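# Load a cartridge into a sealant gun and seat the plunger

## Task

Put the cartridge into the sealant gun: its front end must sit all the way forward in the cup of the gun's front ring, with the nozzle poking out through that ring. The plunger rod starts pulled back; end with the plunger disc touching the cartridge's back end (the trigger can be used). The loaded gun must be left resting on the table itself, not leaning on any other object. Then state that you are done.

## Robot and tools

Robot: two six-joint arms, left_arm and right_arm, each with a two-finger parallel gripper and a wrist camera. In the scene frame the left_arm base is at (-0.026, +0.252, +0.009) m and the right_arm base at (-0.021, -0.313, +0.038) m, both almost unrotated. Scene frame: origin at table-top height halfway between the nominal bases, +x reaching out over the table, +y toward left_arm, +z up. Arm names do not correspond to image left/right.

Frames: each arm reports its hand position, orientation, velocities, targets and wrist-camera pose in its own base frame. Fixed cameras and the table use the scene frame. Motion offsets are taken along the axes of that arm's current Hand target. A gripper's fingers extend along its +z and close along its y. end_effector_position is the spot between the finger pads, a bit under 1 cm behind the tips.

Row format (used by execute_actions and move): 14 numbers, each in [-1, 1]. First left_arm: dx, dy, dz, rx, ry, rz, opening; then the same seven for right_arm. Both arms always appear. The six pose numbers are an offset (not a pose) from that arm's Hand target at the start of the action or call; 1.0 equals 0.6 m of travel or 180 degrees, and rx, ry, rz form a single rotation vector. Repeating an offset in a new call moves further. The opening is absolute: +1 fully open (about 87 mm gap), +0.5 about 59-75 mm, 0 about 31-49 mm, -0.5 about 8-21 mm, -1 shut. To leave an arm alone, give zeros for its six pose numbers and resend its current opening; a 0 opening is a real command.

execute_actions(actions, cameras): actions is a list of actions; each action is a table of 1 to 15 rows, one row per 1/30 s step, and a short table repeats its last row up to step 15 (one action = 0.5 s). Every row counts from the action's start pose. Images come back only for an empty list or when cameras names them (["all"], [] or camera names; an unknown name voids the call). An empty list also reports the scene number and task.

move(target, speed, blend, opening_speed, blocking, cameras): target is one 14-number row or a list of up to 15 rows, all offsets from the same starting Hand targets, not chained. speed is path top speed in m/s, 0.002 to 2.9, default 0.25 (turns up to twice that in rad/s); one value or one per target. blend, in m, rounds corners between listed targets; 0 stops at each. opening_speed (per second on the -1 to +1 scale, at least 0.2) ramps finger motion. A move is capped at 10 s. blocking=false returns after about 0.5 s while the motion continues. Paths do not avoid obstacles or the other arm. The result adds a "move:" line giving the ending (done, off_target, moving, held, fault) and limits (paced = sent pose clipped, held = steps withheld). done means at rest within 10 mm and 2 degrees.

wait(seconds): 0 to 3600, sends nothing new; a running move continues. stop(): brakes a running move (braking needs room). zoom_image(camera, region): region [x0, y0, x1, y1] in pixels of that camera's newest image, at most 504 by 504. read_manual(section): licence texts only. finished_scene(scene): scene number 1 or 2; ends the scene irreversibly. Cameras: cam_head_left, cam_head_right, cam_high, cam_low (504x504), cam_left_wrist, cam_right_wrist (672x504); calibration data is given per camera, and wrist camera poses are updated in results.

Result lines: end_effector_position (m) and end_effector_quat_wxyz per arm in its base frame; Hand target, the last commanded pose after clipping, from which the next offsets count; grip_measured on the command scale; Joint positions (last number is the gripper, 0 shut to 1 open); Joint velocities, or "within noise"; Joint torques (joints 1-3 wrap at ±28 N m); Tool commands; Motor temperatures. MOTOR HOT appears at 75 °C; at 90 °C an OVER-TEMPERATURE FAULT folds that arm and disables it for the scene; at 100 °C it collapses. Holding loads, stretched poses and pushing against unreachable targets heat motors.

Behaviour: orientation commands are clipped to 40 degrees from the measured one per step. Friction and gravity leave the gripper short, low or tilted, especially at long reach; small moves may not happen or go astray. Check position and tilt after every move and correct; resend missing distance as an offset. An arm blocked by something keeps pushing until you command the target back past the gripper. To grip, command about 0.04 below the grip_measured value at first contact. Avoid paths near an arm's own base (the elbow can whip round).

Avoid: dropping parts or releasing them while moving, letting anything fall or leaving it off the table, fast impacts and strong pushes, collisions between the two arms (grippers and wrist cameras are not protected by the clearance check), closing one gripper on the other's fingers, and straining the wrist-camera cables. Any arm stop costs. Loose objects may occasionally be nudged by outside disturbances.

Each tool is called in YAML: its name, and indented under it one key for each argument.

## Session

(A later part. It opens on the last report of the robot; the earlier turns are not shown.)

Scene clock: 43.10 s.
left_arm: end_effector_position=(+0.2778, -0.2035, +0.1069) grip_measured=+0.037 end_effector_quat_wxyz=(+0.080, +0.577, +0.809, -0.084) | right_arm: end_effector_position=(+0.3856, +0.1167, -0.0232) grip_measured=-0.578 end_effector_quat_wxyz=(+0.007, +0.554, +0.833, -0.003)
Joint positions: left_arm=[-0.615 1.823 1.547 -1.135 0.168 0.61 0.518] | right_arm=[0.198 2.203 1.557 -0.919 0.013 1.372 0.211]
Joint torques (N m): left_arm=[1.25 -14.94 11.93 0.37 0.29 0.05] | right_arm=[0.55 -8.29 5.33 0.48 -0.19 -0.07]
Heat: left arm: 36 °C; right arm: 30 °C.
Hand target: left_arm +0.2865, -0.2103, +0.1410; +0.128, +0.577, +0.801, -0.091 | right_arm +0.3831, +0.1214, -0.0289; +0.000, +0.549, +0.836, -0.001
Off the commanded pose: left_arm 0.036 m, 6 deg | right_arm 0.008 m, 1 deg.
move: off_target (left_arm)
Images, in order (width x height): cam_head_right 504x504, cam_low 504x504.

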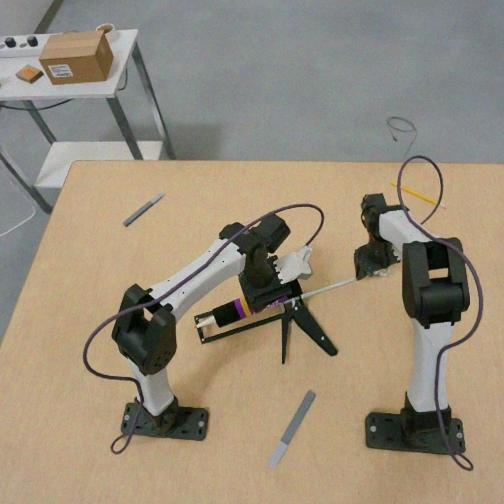

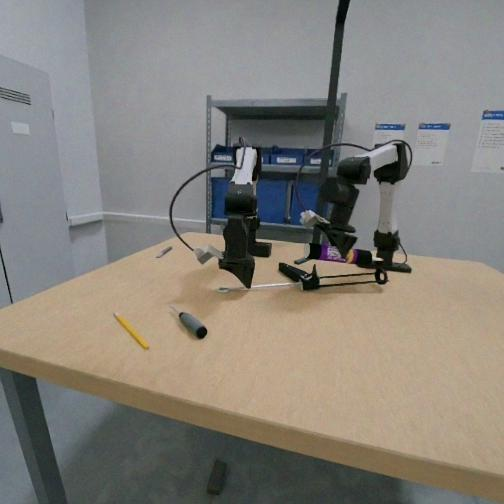

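move:
  target: [-0.0038,0.0243,0.059,0,-0.03,0,-0.12,0,0,0,0,0,0,-0.8]
  speed: 0.1
  cameras: ["cam_low","cam_head_right","cam_high","cam_head_left"]

zoom_image:
  camera: "cam_low"
  region: [280, 220, 420, 320]

zoom_image:
  camera: "cam_head_right"
  region: [160, 240, 330, 380]

zoom_image:
  camera: "cam_high"
  region: [270, 240, 470, 400]

Scene clock: 47.30 s.
left_arm: end_effector_position=(+0.2983, -0.2119, +0.0893) grip_measured=+0.037 end_effector_quat_wxyz=(+0.127, +0.571, +0.804, -0.109) | right_arm: end_effector_position=(+0.3856, +0.1167, -0.0232) grip_measured=-0.578 end_effector_quat_wxyz=(+0.007, +0.554, +0.833, -0.003)
Joint positions: left_arm=[-0.575 1.823 1.468 -0.967 0.228 0.633 0.518] | right_arm=[0.198 2.203 1.557 -0.919 0.013 1.372 0.211]
Joint torques (N m): left_arm=[1.24 -14.16 7.16 0.87 0.42 0.05] | right_arm=[0.55 -8.32 5.31 0.48 -0.19 -0.07]
Heat: left arm: 37 °C; right arm: 30 °C.
Hand target: left_arm +0.3045, -0.2182, +0.1081; +0.165, +0.572, +0.795, -0.118 | right_arm +0.3831, +0.1214, -0.0289; +0.000, +0.549, +0.836, -0.001
Off the commanded pose: left_arm 0.021 m, 5 deg | right_arm 0.008 m, 1 deg.
move: off_target (left_arm)
Images, in order (width x height): cam_head_left 504x504, cam_head_right 504x504, cam_high 504x504, cam_low 504x504.

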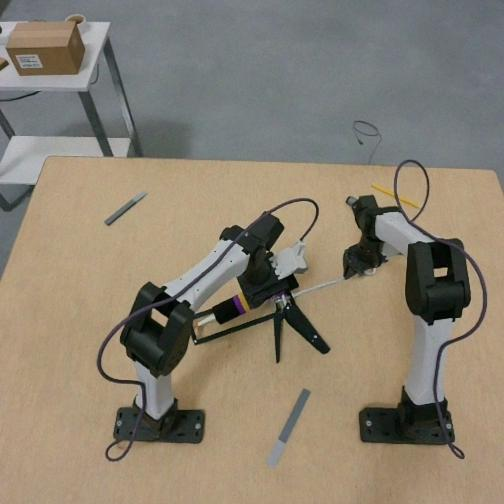

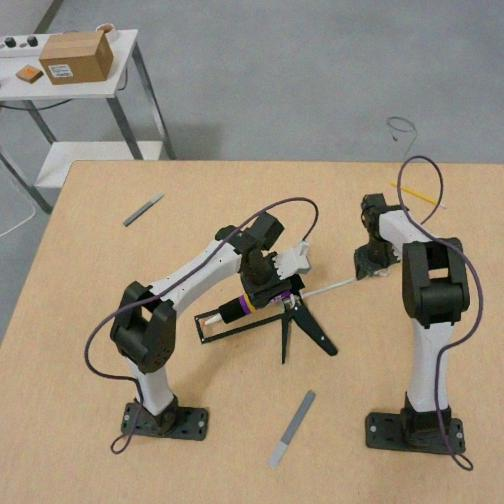

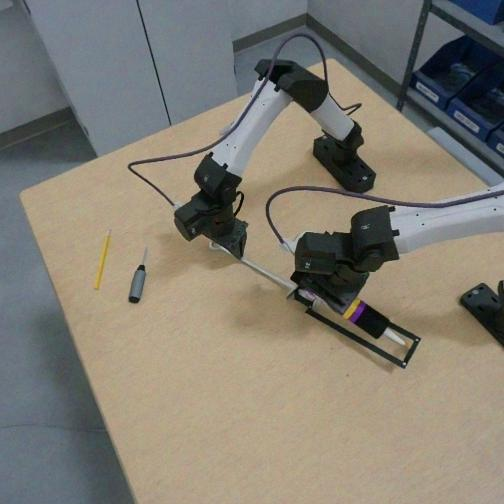

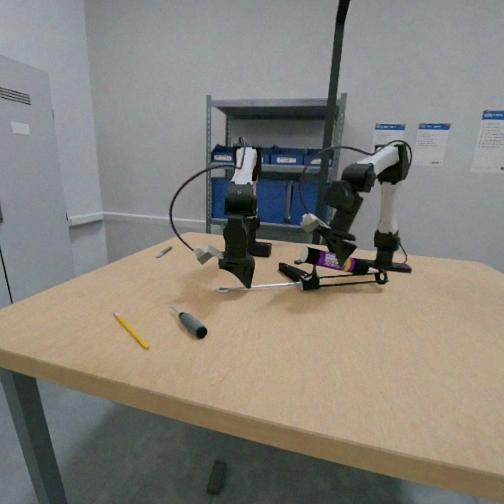

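Scaled by 3.600 from the camera's image (finer frame: 720x720).

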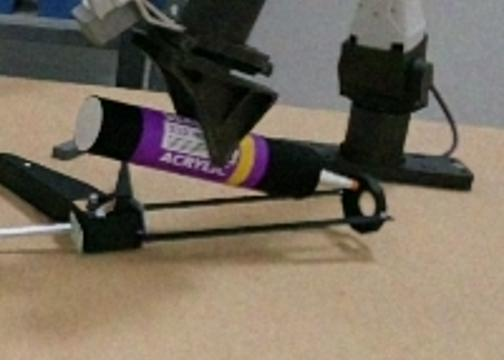

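Scaled by 2.965 from the camera's image (finer frame: 720x720).

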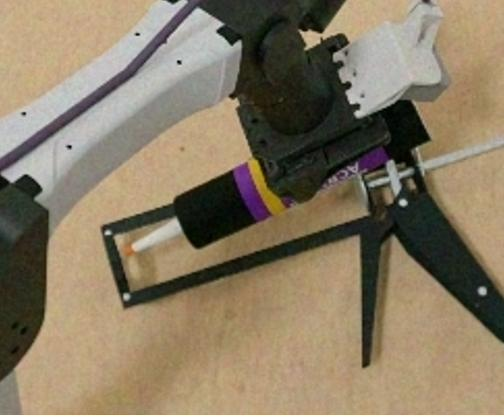

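Scaled by 2.520 from the camera's image (finer frame: 720x720).

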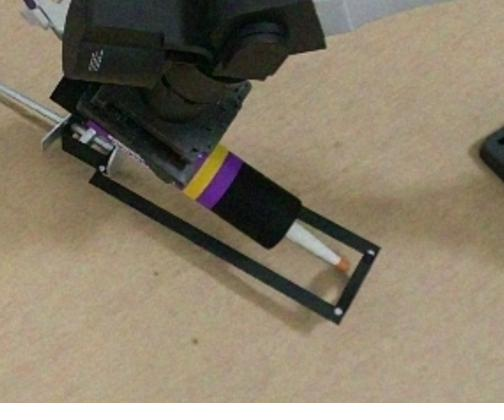

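move:
  target: [0.0093,-0.015,0.0232,0,0,0.0133,-0.12,0,0,0,0,0,0,-0.8]
  speed: 0.1
  cameras: ["cam_low","cam_head_right","cam_high"]

zoom_image:
  camera: "cam_low"
  region: [340, 240, 420, 300]

zoom_image:
  camera: "cam_head_right"
  region: [180, 280, 280, 360]

zoom_image:
  camera: "cam_high"
  region: [350, 300, 440, 380]

Scene clock: 50.50 s.
left_arm: end_effector_position=(+0.2903, -0.2122, +0.0676) grip_measured=+0.037 end_effector_quat_wxyz=(+0.120, +0.584, +0.796, -0.109) | right_arm: end_effector_position=(+0.3856, +0.1167, -0.0232) grip_measured=-0.578 end_effector_quat_wxyz=(+0.007, +0.554, +0.833, -0.003)
Joint positions: left_arm=[-0.589 1.823 1.383 -0.895 0.228 0.649 0.518] | right_arm=[0.198 2.203 1.557 -0.919 0.013 1.372 0.211]
Joint torques (N m): left_arm=[0.2 -16.09 6.91 0.84 0.32 0.05] | right_arm=[0.57 -8.29 5.34 0.47 -0.2 -0.06]
Heat: left arm: 37 °C; right arm: 30 °C.
Hand target: left_arm +0.2961, -0.2215, +0.0931; +0.168, +0.589, +0.782, -0.115 | right_arm +0.3831, +0.1214, -0.0289; +0.000, +0.549, +0.836, -0.001
Off the commanded pose: left_arm 0.028 m, 6 deg | right_arm 0.008 m, 1 deg.
move: off_target (left_arm)
Images, in order (width x height): cam_head_right 504x504, cam_high 504x504, cam_low 504x504.

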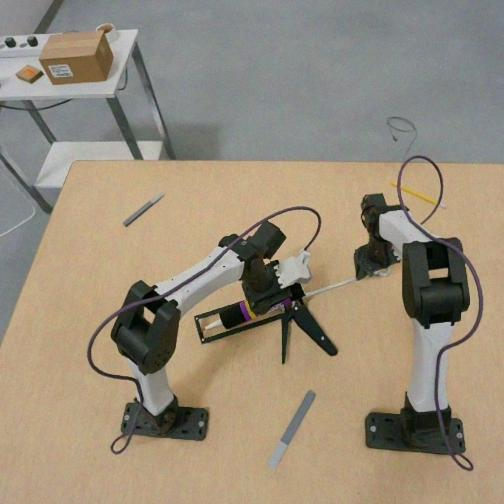

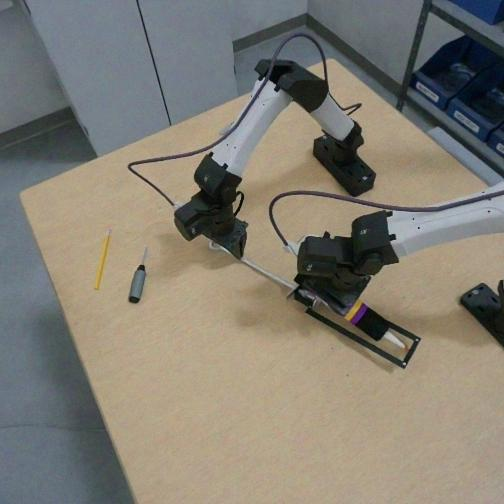

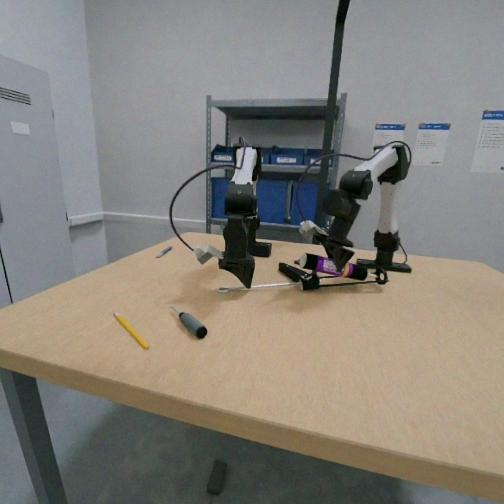

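Scaled by 6.300 from the camera's image (finer frame: 720x720).

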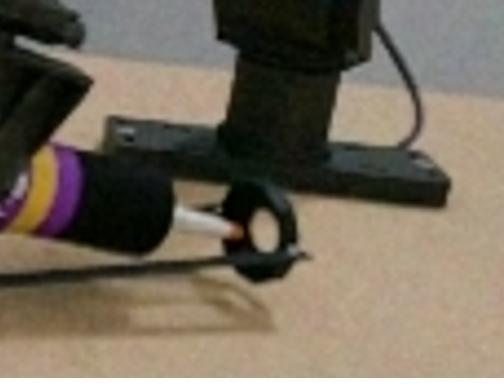

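Scaled by 5.040 from the camera's image (finer frame: 720x720).

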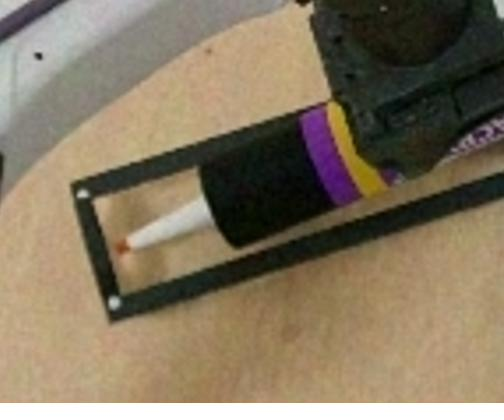

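Scaled by 5.600 from the camera's image (finer frame: 720x720).

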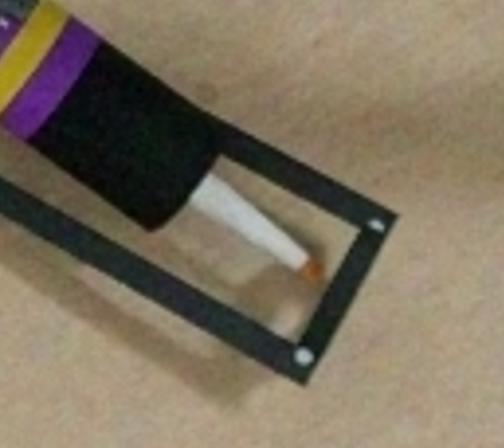

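move:
  target:
    - [-0.0047,0.0085,-0.0123,0,0,0,-0.12,0,0,0,0,0,0,-0.8]
    - [0.0367,0.0046,-0.0156,0,0,0,-0.12,0,0,0,0,0,0,-0.8]
  speed: 0.08
  cameras: ["cam_low","cam_head_right","cam_high"]

zoom_image:
  camera: "cam_low"
  region: [340, 240, 420, 300]

zoom_image:
  camera: "cam_head_right"
  region: [180, 280, 280, 360]

zoom_image:
  camera: "cam_high"
  region: [350, 300, 440, 380]

Scene clock: 53.77 s.
left_arm: end_effector_position=(+0.2856, -0.1914, +0.0693) grip_measured=+0.037 end_effector_quat_wxyz=(+0.122, +0.587, +0.793, -0.108) | right_arm: end_effector_position=(+0.3856, +0.1167, -0.0232) grip_measured=-0.578 end_effector_quat_wxyz=(+0.007, +0.554, +0.833, -0.003)
Joint positions: left_arm=[-0.547 1.763 1.317 -0.895 0.236 0.701 0.518] | right_arm=[0.198 2.203 1.557 -0.919 0.013 1.372 0.211]
Joint torques (N m): left_arm=[1.21 -15.25 7.05 0.8 0.42 0.04] | right_arm=[0.57 -8.29 5.33 0.47 -0.19 -0.06]
Motor temperatures (°C): left_arm=[24 38 33 27 21 19 22] | right_arm=[21 30 26 30 22 25 21]
Heat: left arm: 38 °C; right arm: 30 °C.
Hand target: left_arm +0.2921, -0.1977, +0.0930; +0.168, +0.589, +0.782, -0.115 | right_arm +0.3831, +0.1214, -0.0289; +0.000, +0.549, +0.836, -0.001
Off the commanded pose: left_arm 0.025 m, 5 deg | right_arm 0.008 m, 1 deg.
move: off_target (left_arm)
Images, in order (width x height): cam_head_right 504x504, cam_high 504x504, cam_low 504x504.

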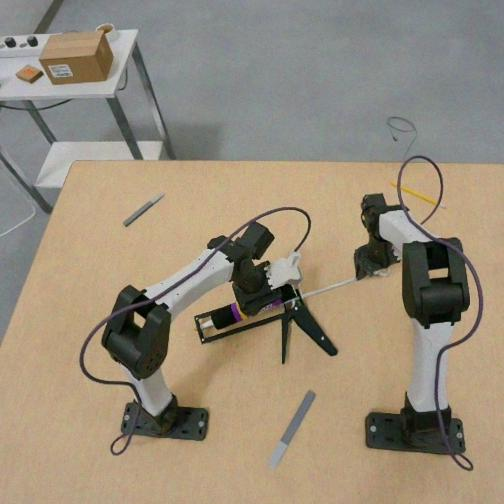

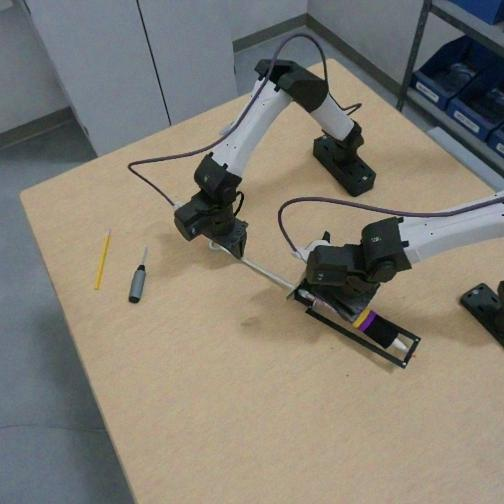

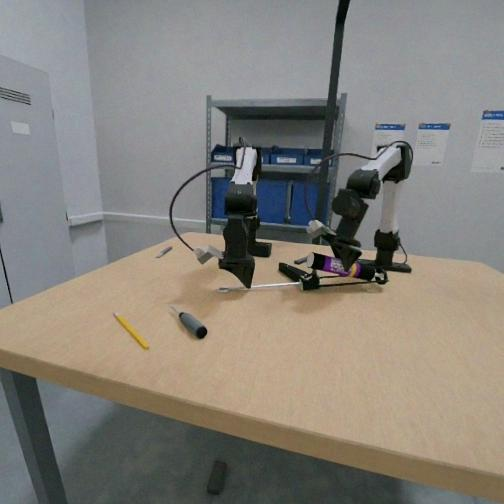

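Scaled by 6.300 from the camera's image (finer frame: 720x720).

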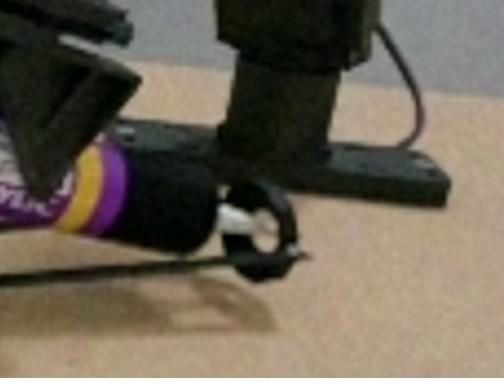

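Scaled by 5.040 from the camera's image (finer frame: 720x720).

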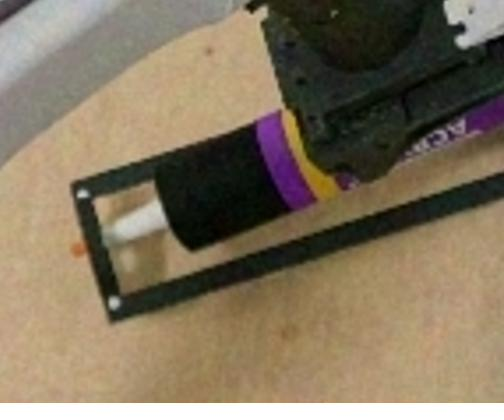

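Scaled by 5.600 from the camera's image (finer frame: 720x720).

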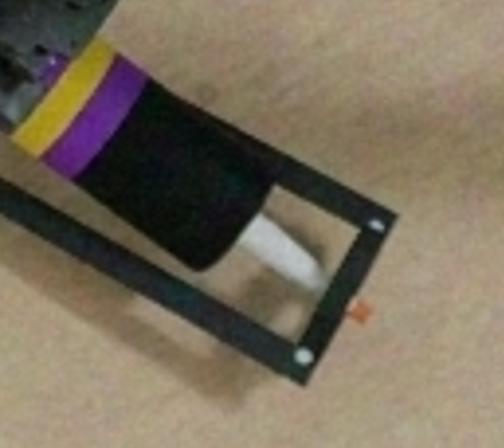

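move:
  target: [0.0414,-0.0039,-0.0033,0,0,0,-0.12,0,0,0,0,0,0,-0.8]
  speed: 0.08
  cameras: ["cam_low","cam_head_right","cam_high","cam_left_wrist"]

zoom_image:
  camera: "cam_low"
  region: [280, 220, 420, 320]

zoom_image:
  camera: "cam_head_right"
  region: [180, 280, 280, 360]

zoom_image:
  camera: "cam_high"
  region: [350, 300, 440, 380]

Scene clock: 55.43 s.
left_arm: end_effector_position=(+0.2758, -0.1689, +0.0640) grip_measured=+0.037 end_effector_quat_wxyz=(+0.123, +0.587, +0.793, -0.110) | right_arm: end_effector_position=(+0.3856, +0.1167, -0.0232) grip_measured=-0.578 end_effector_quat_wxyz=(+0.007, +0.554, +0.833, -0.003)
Joint positions: left_arm=[-0.5 1.698 1.219 -0.873 0.25 0.747 0.518] | right_arm=[0.198 2.203 1.557 -0.919 0.013 1.372 0.211]
Joint torques (N m): left_arm=[1.25 -14.06 6.86 0.85 0.43 0.08] | right_arm=[0.57 -8.32 5.31 0.48 -0.19 -0.07]
Heat: left arm: 38 °C; right arm: 30 °C.
Hand target: left_arm +0.2833, -0.1756, +0.0848; +0.168, +0.588, +0.783, -0.115 | right_arm +0.3831, +0.1214, -0.0289; +0.000, +0.549, +0.836, -0.001
Off the commanded pose: left_arm 0.023 m, 5 deg | right_arm 0.008 m, 1 deg.
move: off_target (left_arm)
cam_left_wrist: T_world_to_cam=[[-0.96704, -0.25341, 0.02471, 0.22437], [-0.19332, 0.79397, 0.57641, 0.16328], [-0.16569, 0.55263, -0.81679, 0.33498]] pos_world=[0.30404, -0.25791, 0.17395]
Images, in order (width x height): cam_head_right 504x504, cam_high 504x504, cam_low 504x504, cam_left_wrist 672x504.

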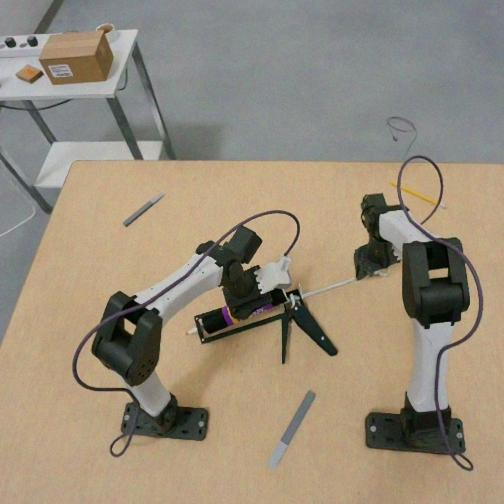

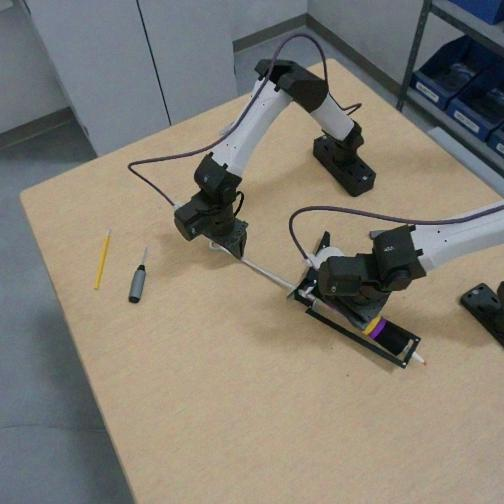

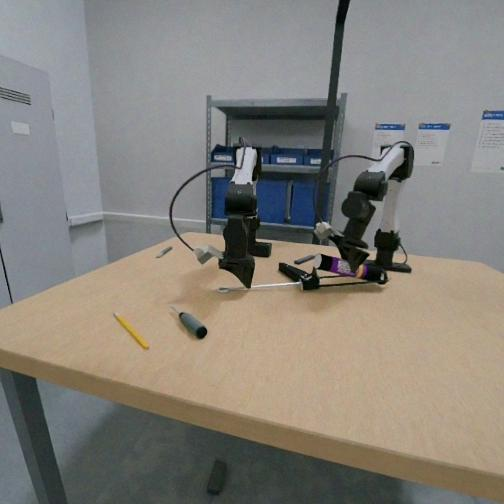

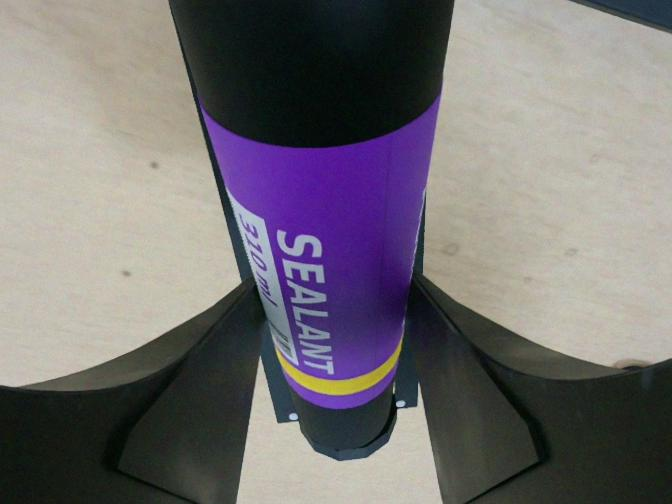

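Scaled by 3.600 from the camera's image (finer frame: 720x720).

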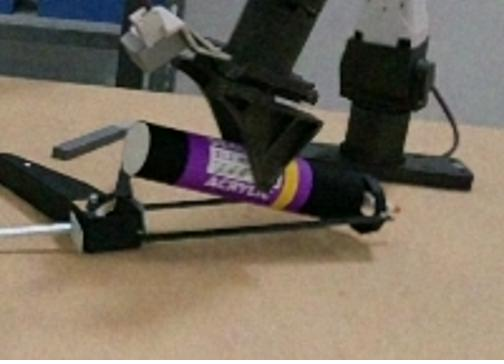

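Scaled by 5.040 from the camera's image (finer frame: 720x720).

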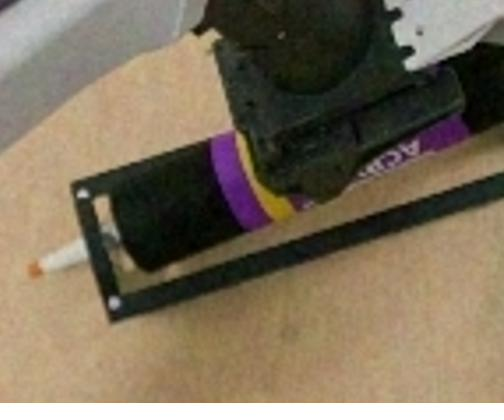

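Scaled by 5.600 from the camera's image (finer frame: 720x720).

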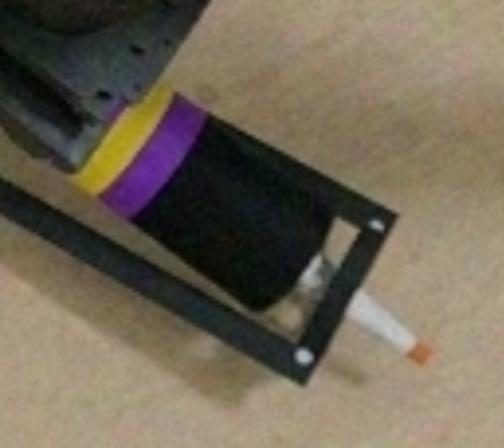

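move:
  target: [0.0163,-0.0008,0.0347,0,0.0556,0,-0.12,0,0,0,0,0,0,-0.8]
  speed: 0.08
  cameras: ["cam_low","cam_head_right","cam_high","cam_left_wrist"]

zoom_image:
  camera: "cam_low"
  region: [280, 220, 420, 320]

zoom_image:
  camera: "cam_high"
  region: [290, 240, 450, 380]

Scene clock: 59.10 s.
left_arm: end_effector_position=(+0.2718, -0.1698, +0.0505) grip_measured=+0.037 end_effector_quat_wxyz=(+0.085, +0.597, +0.794, -0.074) | right_arm: end_effector_position=(+0.3857, +0.1167, -0.0232) grip_measured=-0.578 end_effector_quat_wxyz=(+0.007, +0.554, +0.833, -0.002)
Joint positions: left_arm=[-0.555 1.758 1.24 -0.895 0.162 0.723 0.518] | right_arm=[0.198 2.203 1.557 -0.918 0.013 1.372 0.211]
Joint torques (N m): left_arm=[0.16 -8.29 11.25 0.35 -0.11 -0.06] | right_arm=[0.55 -8.29 5.31 0.47 -0.2 -0.07]
Heat: left arm: 39 °C; right arm: 30 °C.
Hand target: left_arm +0.2830, -0.1750, +0.0619; +0.099, +0.596, +0.794, -0.063 | right_arm +0.3832, +0.1214, -0.0289; +0.000, +0.549, +0.836, -0.001
Off the commanded pose: left_arm 0.017 m, 2 deg | right_arm 0.008 m, 1 deg.
move: off_target (left_arm)
cam_left_wrist: T_world_to_cam=[[-0.97048, -0.24079, 0.01385, 0.22425], [-0.17251, 0.73312, 0.65785, 0.15095], [-0.16856, 0.63604, -0.75302, 0.33559]] pos_world=[0.30024, -0.27012, 0.1503]
Images, in order (width x height): cam_head_right 504x504, cam_high 504x504, cam_low 504x504, cam_left_wrist 672x504.

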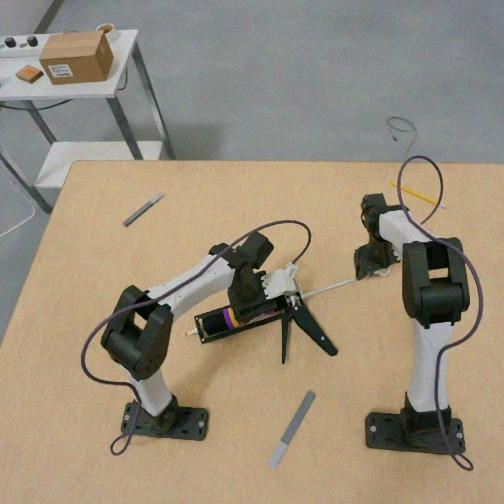

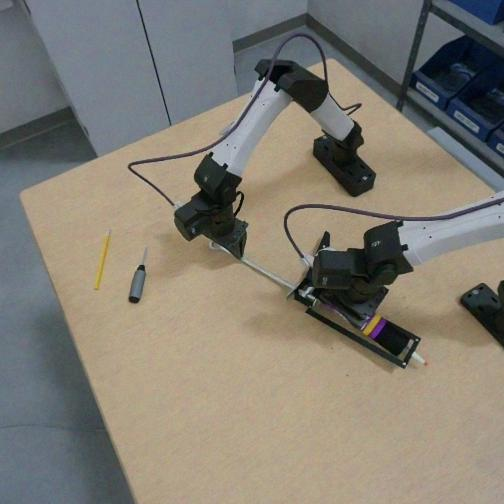

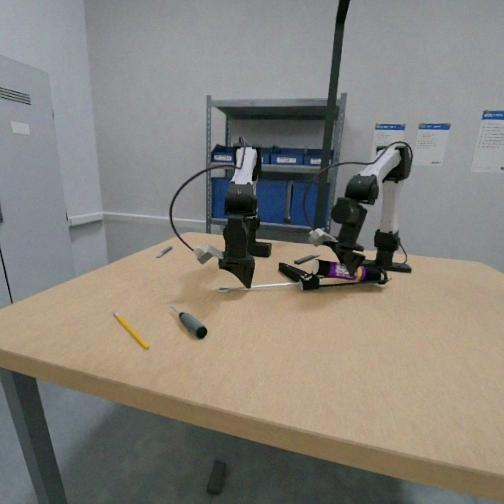

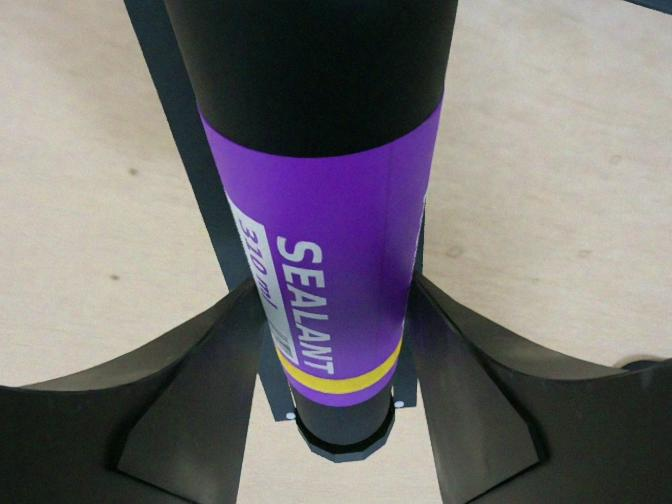

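Scaled by 3.600 from the camera's image (finer frame: 720x720).

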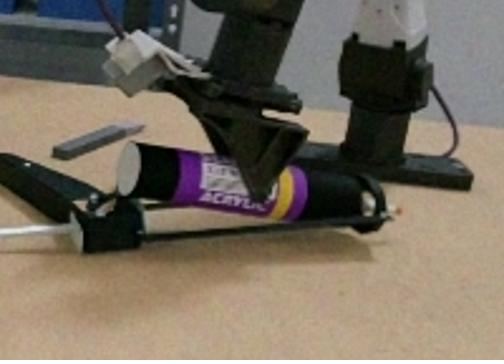

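Scaled by 3.150 from the camera's image (finer frame: 720x720).

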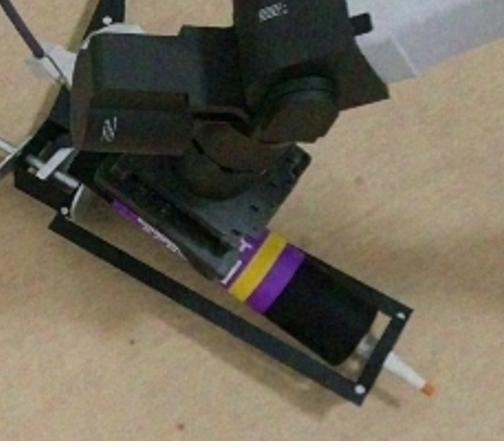

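move:
  target: [0.0145,-0.0013,0.0187,0,0.028,0,-0.12,0,0,0,0,0,0,-0.8]
  speed: 0.06
  cameras: ["cam_low","cam_head_right","cam_high","cam_left_wrist"]

zoom_image:
  camera: "cam_low"
  region: [280, 220, 420, 320]

zoom_image:
  camera: "cam_high"
  region: [290, 240, 450, 380]

zoom_image:
  camera: "cam_head_right"
  region: [180, 260, 320, 360]

Scene clock: 61.63 s.
left_arm: end_effector_position=(+0.2720, -0.1686, +0.0475) grip_measured=+0.037 end_effector_quat_wxyz=(+0.062, +0.599, +0.797, -0.053) | right_arm: end_effector_position=(+0.3858, +0.1168, -0.0232) grip_measured=-0.578 end_effector_quat_wxyz=(+0.007, +0.554, +0.833, -0.002)
Joint positions: left_arm=[-0.577 1.798 1.278 -0.933 0.113 0.705 0.518] | right_arm=[0.198 2.203 1.557 -0.918 0.013 1.372 0.211]
Joint torques (N m): left_arm=[0.21 -6.97 9.33 0.43 -0.21 -0.11] | right_arm=[0.55 -8.29 5.33 0.46 -0.19 -0.07]
Heat: left arm: 39 °C; right arm: 31 °C.
Hand target: left_arm +0.2808, -0.1696, +0.0489; +0.064, +0.599, +0.798, -0.037 | right_arm +0.3831, +0.1213, -0.0289; +0.000, +0.549, +0.836, -0.001
Off the commanded pose: left_arm 0.009 m, 2 deg | right_arm 0.008 m, 1 deg.
move: done
cam_left_wrist: T_world_to_cam=[[-0.96987, -0.24342, 0.01028, 0.22421], [-0.16578, 0.69024, 0.70433, 0.14075], [-0.17854, 0.6814, -0.7098, 0.34081]] pos_world=[0.30163, -0.27481, 0.14047]
Images, in order (width x height): cam_head_right 504x504, cam_high 504x504, cam_low 504x504, cam_left_wrist 672x504.

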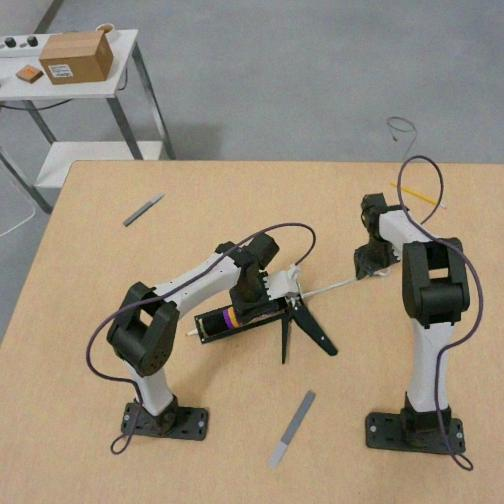

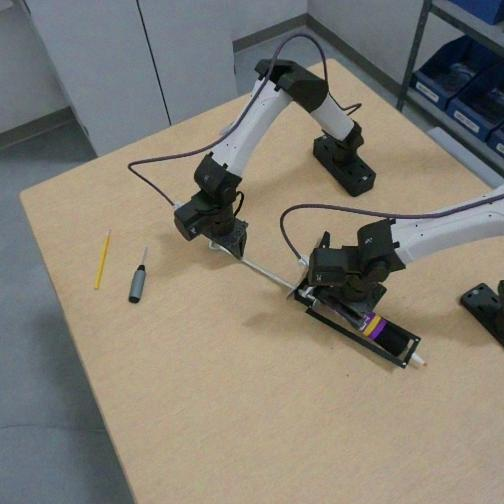

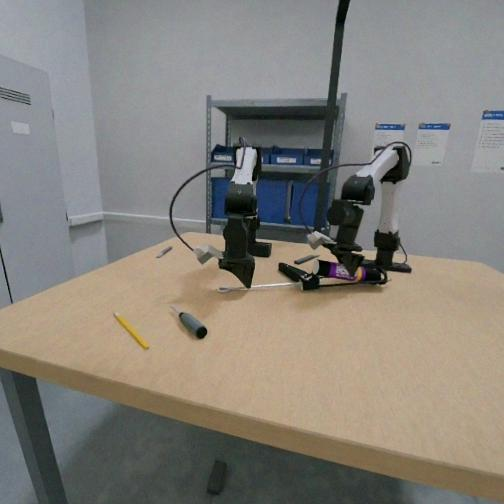

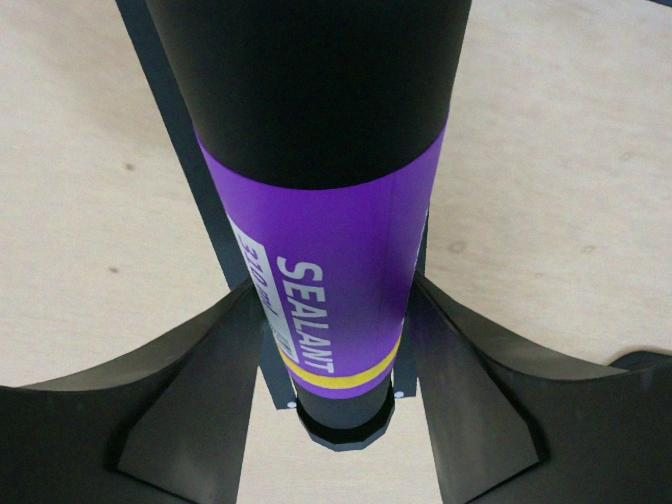

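Scaled by 3.600 from the camera's image (finer frame: 720x720).

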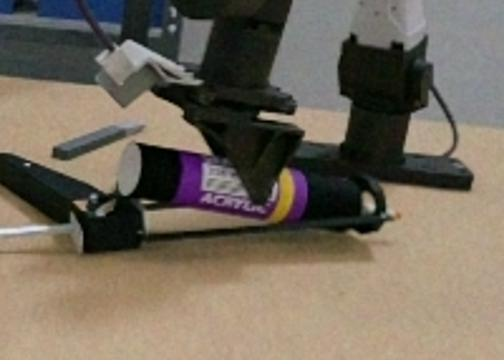

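Scaled by 3.150 from the camera's image (finer frame: 720x720).

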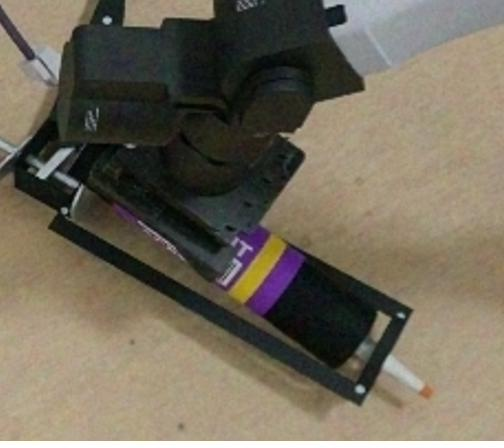

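Scaled by 3.600 from the camera's image (finer frame: 720x720).

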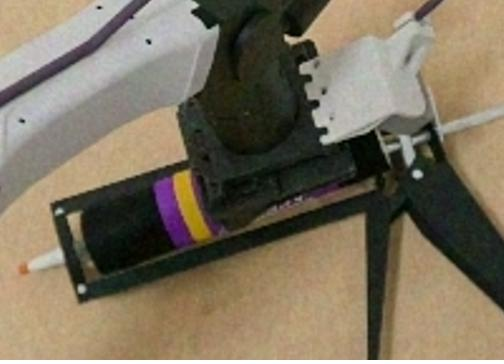

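move:
  target:
    - [0.002,0,0.0132,0,-0.02,0,-0.12,0,0,0,0,0,0,-0.8]
    - [0.025,-0.0022,0.0098,0,-0.02,0,-0.12,0,0,0,0,0,0,-0.8]
  speed: 0.06
  cameras: ["cam_low","cam_head_right","cam_high","cam_left_wrist"]

zoom_image:
  camera: "cam_low"
  region: [280, 220, 420, 320]

zoom_image:
  camera: "cam_high"
  region: [290, 240, 450, 380]

zoom_image:
  camera: "cam_head_right"
  region: [180, 260, 320, 360]

Scene clock: 64.77 s.
left_arm: end_effector_position=(+0.2715, -0.1664, +0.0461) grip_measured=+0.037 end_effector_quat_wxyz=(+0.085, +0.596, +0.795, -0.071) | right_arm: end_effector_position=(+0.3855, +0.1170, -0.0232) grip_measured=-0.578 end_effector_quat_wxyz=(+0.006, +0.554, +0.833, -0.002)
Joint positions: left_arm=[-0.55 1.755 1.219 -0.877 0.156 0.725 0.518] | right_arm=[0.198 2.203 1.557 -0.919 0.012 1.372 0.211]
Joint torques (N m): left_arm=[2.18 -9.32 3.84 0.75 -0.21 0.21] | right_arm=[0.55 -8.31 5.34 0.48 -0.18 -0.07]
Heat: left arm: 39 °C; right arm: 31 °C.
Hand target: left_arm +0.2759, -0.1565, +0.0409; +0.089, +0.597, +0.795, -0.056 | right_arm +0.3832, +0.1214, -0.0289; +0.000, +0.549, +0.836, -0.001
Off the commanded pose: left_arm 0.012 m, 2 deg | right_arm 0.008 m, 1 deg.
move: off_target (left_arm)
cam_left_wrist: T_world_to_cam=[[-0.96971, -0.24407, 0.0092, 0.22432], [-0.17721, 0.72897, 0.66121, 0.15173], [-0.16809, 0.63955, -0.75015, 0.33032]] pos_world=[0.29994, -0.26711, 0.1454]
Images, in order (width x height): cam_head_right 504x504, cam_high 504x504, cam_low 504x504, cam_left_wrist 672x504.

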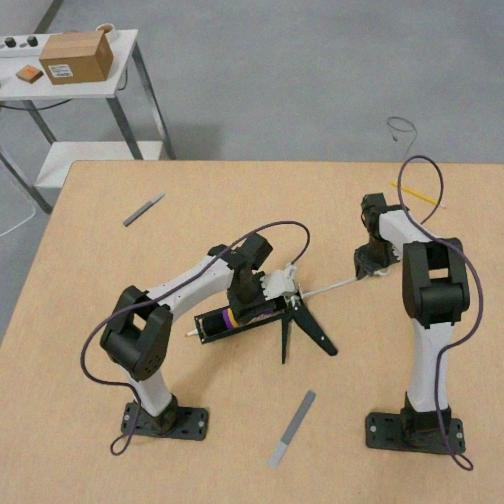

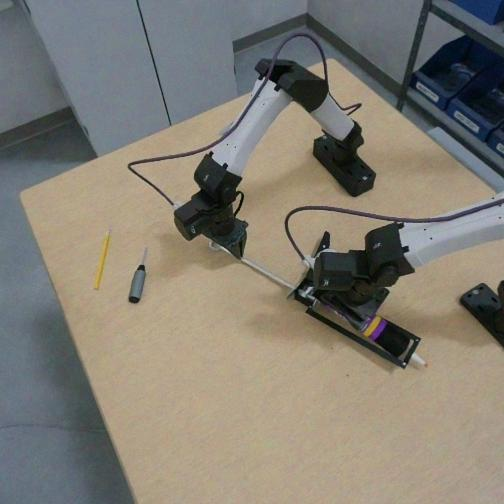

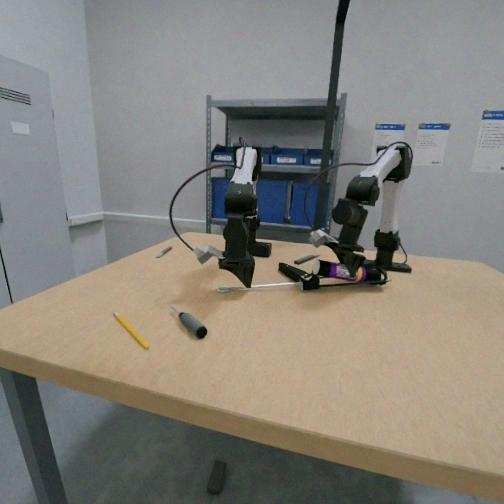

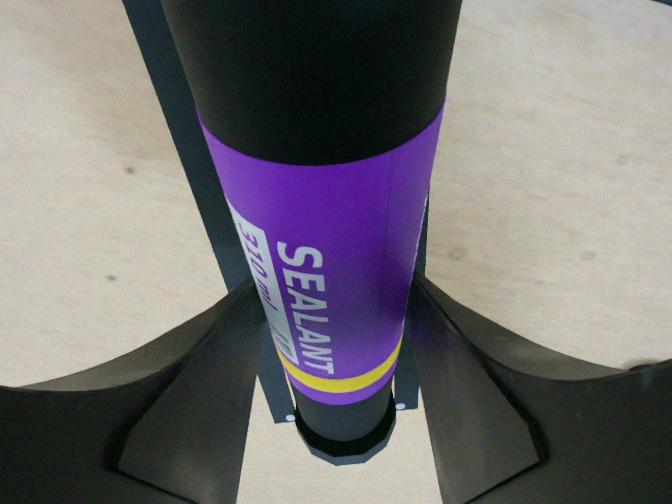

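Scaled by 3.600 from the camera's image (finer frame: 720x720).

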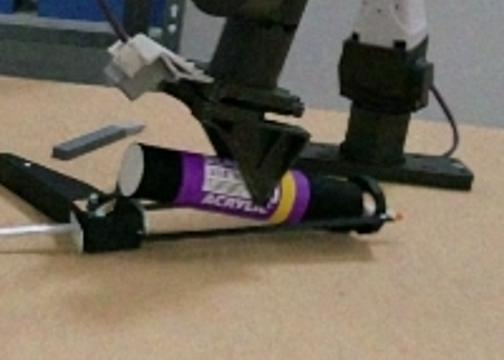

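Scaled by 3.150 from the camera's image (finer frame: 720x720).

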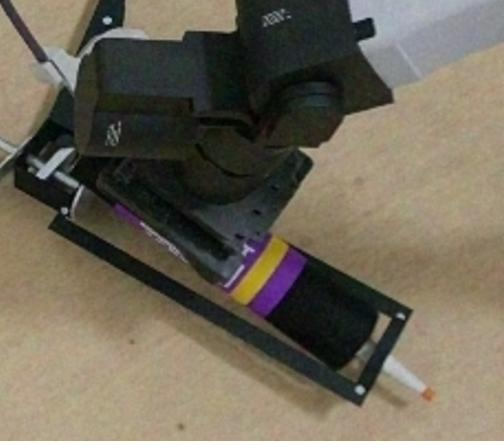

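Scaled by 3.600 from the camera's image (finer frame: 720x720).

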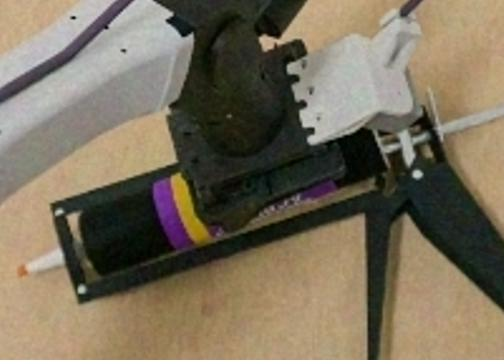

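zoom_image:
  camera: "cam_left_wrist"
  region: [250, 370, 450, 490]

zoom_image:
  camera: "cam_low"
  region: [350, 250, 400, 300]

zoom_image:
  camera: "cam_high"
  region: [380, 310, 440, 370]

zoom_image:
  camera: "cam_head_left"
  region: [170, 290, 240, 360]

Scaled by 2.520 from the camera's image (finer frame: 960x720).

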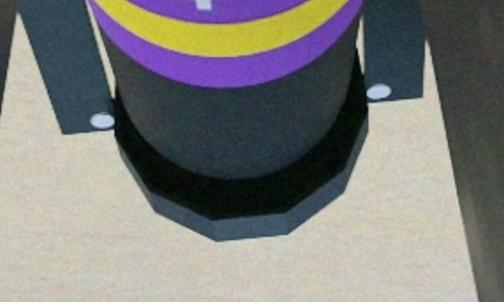

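Scaled by 10.080 from the camera's image (finer frame: 720x720).

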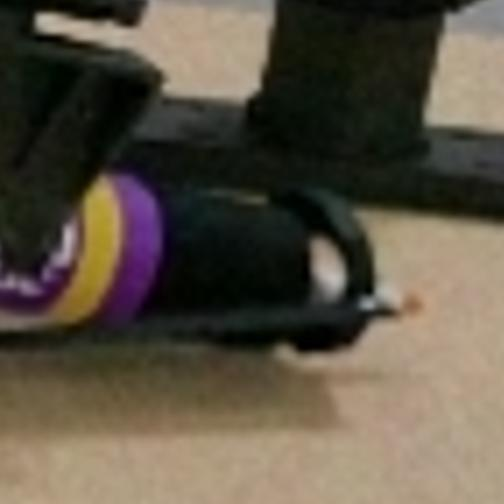

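Scaled by 8.400 from the camera's image (finer frame: 720x720).

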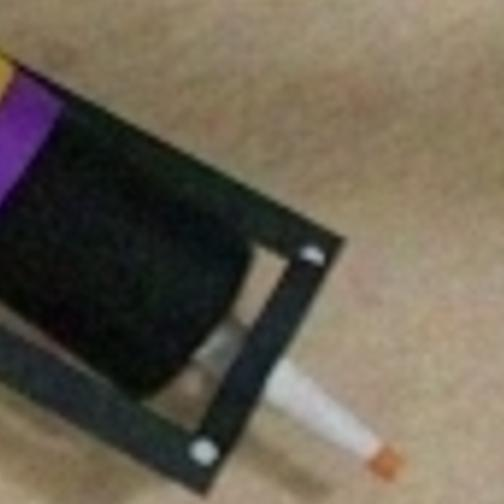

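This scene's latest camera images include none from cam_head_left. They are from: cam_head_right, cam_high, cam_low, cam_left_wrist. cam_head_left's image comes with the result of a call that names it in "cameras".

move:
  target: [0.002,0,0.012,0,0,0,-0.12,0,0,0,0,0,0,-0.8]
  speed: 0.03

move:
  target: [-0.004,0,-0.024,0,0,0,-0.12,0,0,0,0,0,0,-0.8]
  speed: 0.03

move:
  target: [-0.002,0,-0.012,0,0,0,-0.12,0,0,0,0,0,0,-0.8]
  speed: 0.03
  cameras: ["cam_low","cam_left_wrist"]

zoom_image:
  camera: "cam_left_wrist"
  region: [250, 370, 450, 490]

zoom_image:
  camera: "cam_low"
  region: [310, 240, 400, 300]

Scene clock: 68.63 s.
left_arm: end_effector_position=(+0.2715, -0.1664, +0.0454) grip_measured=+0.037 end_effector_quat_wxyz=(+0.089, +0.597, +0.794, -0.070) | right_arm: end_effector_position=(+0.3852, +0.1169, -0.0231) grip_measured=-0.578 end_effector_quat_wxyz=(+0.006, +0.554, +0.833, -0.003)
Joint positions: left_arm=[-0.55 1.748 1.208 -0.864 0.156 0.726 0.518] | right_arm=[0.198 2.203 1.557 -0.92 0.012 1.372 0.211]
Joint torques (N m): left_arm=[2.22 -7.84 3.18 0.95 -0.17 0.17] | right_arm=[0.58 -8.29 5.33 0.49 -0.18 -0.07]
Heat: left arm: 39 °C; right arm: 31 °C.
Hand target: left_arm +0.2760, -0.1567, +0.0336; +0.089, +0.597, +0.795, -0.056 | right_arm +0.3831, +0.1214, -0.0289; +0.000, +0.549, +0.836, -0.001
Off the commanded pose: left_arm 0.016 m, 2 deg | right_arm 0.008 m, 1 deg.
move: off_target (left_arm)

Scene clock: 69.33 s.
left_arm: end_effector_position=(+0.2713, -0.1663, +0.0460) grip_measured=+0.037 end_effector_quat_wxyz=(+0.089, +0.597, +0.794, -0.070) | right_arm: end_effector_position=(+0.3852, +0.1169, -0.0231) grip_measured=-0.578 end_effector_quat_wxyz=(+0.006, +0.554, +0.833, -0.003)
Joint positions: left_arm=[-0.55 1.746 1.208 -0.866 0.156 0.726 0.518] | right_arm=[0.198 2.203 1.557 -0.92 0.012 1.372 0.211]
Joint torques (N m): left_arm=[2.3 -9.28 6.42 0.45 -0.16 0.19] | right_arm=[0.57 -8.29 5.34 0.5 -0.18 -0.07]
Heat: left arm: 38 °C; right arm: 31 °C.
Hand target: left_arm +0.2756, -0.1562, +0.0482; +0.089, +0.597, +0.795, -0.056 | right_arm +0.3831, +0.1214, -0.0289; +0.000, +0.549, +0.836, -0.001
Off the commanded pose: left_arm 0.011 m, 2 deg | right_arm 0.008 m, 1 deg.
move: off_target (left_arm)

Scene clock: 70.13 s.
left_arm: end_effector_position=(+0.2674, -0.1612, +0.0459) grip_measured=+0.037 end_effector_quat_wxyz=(+0.078, +0.599, +0.794, -0.071) | right_arm: end_effector_position=(+0.3855, +0.1170, -0.0232) grip_measured=-0.578 end_effector_quat_wxyz=(+0.006, +0.554, +0.833, -0.002)
Joint positions: left_arm=[-0.544 1.746 1.208 -0.891 0.156 0.738 0.518] | right_arm=[0.198 2.203 1.557 -0.919 0.012 1.372 0.211]
Joint torques (N m): left_arm=[1.73 -10.17 7.99 0.44 -0.17 0.05] | right_arm=[0.59 -8.31 5.33 0.48 -0.19 -0.07]
Heat: left arm: 38 °C; right arm: 31 °C.
Hand target: left_arm +0.2754, -0.1559, +0.0555; +0.089, +0.597, +0.795, -0.056 | right_arm +0.3831, +0.1214, -0.0289; +0.000, +0.549, +0.836, -0.001
Off the commanded pose: left_arm 0.013 m, 2 deg | right_arm 0.008 m, 1 deg.
move: off_target (left_arm)
cam_left_wrist: T_world_to_cam=[[-0.97115, -0.23784, 0.01763, 0.22259], [-0.16518, 0.72411, 0.66961, 0.14297], [-0.17202, 0.64738, -0.7425, 0.32814]] pos_world=[0.29623, -0.26302, 0.14399]

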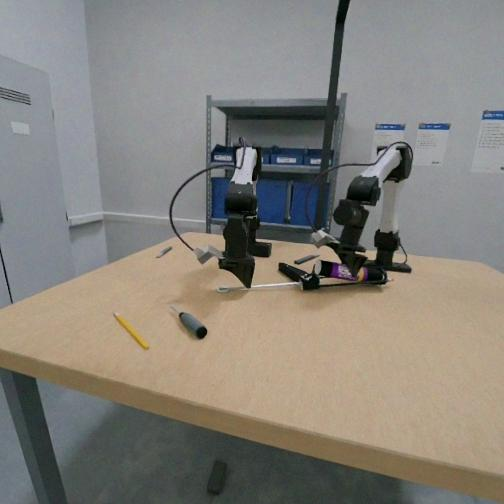

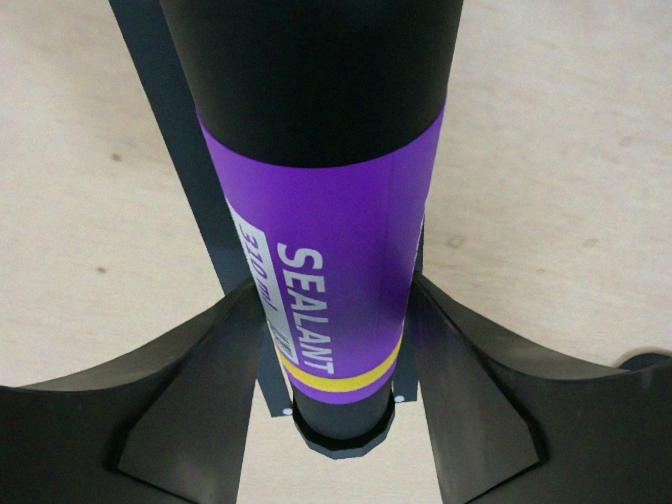

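Scaled by 2.520 from the camera's image (finer frame: 960x720).

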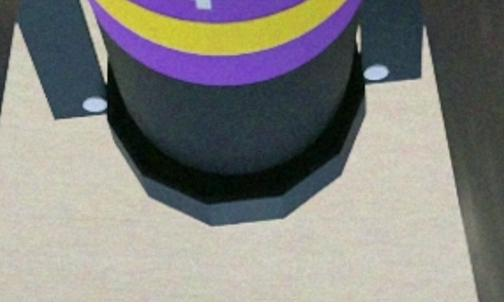

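Scaled by 5.600 from the camera's image (finer frame: 720x720).

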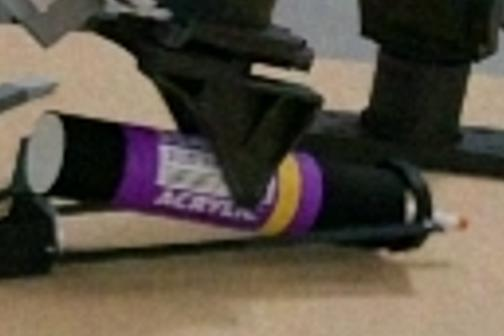

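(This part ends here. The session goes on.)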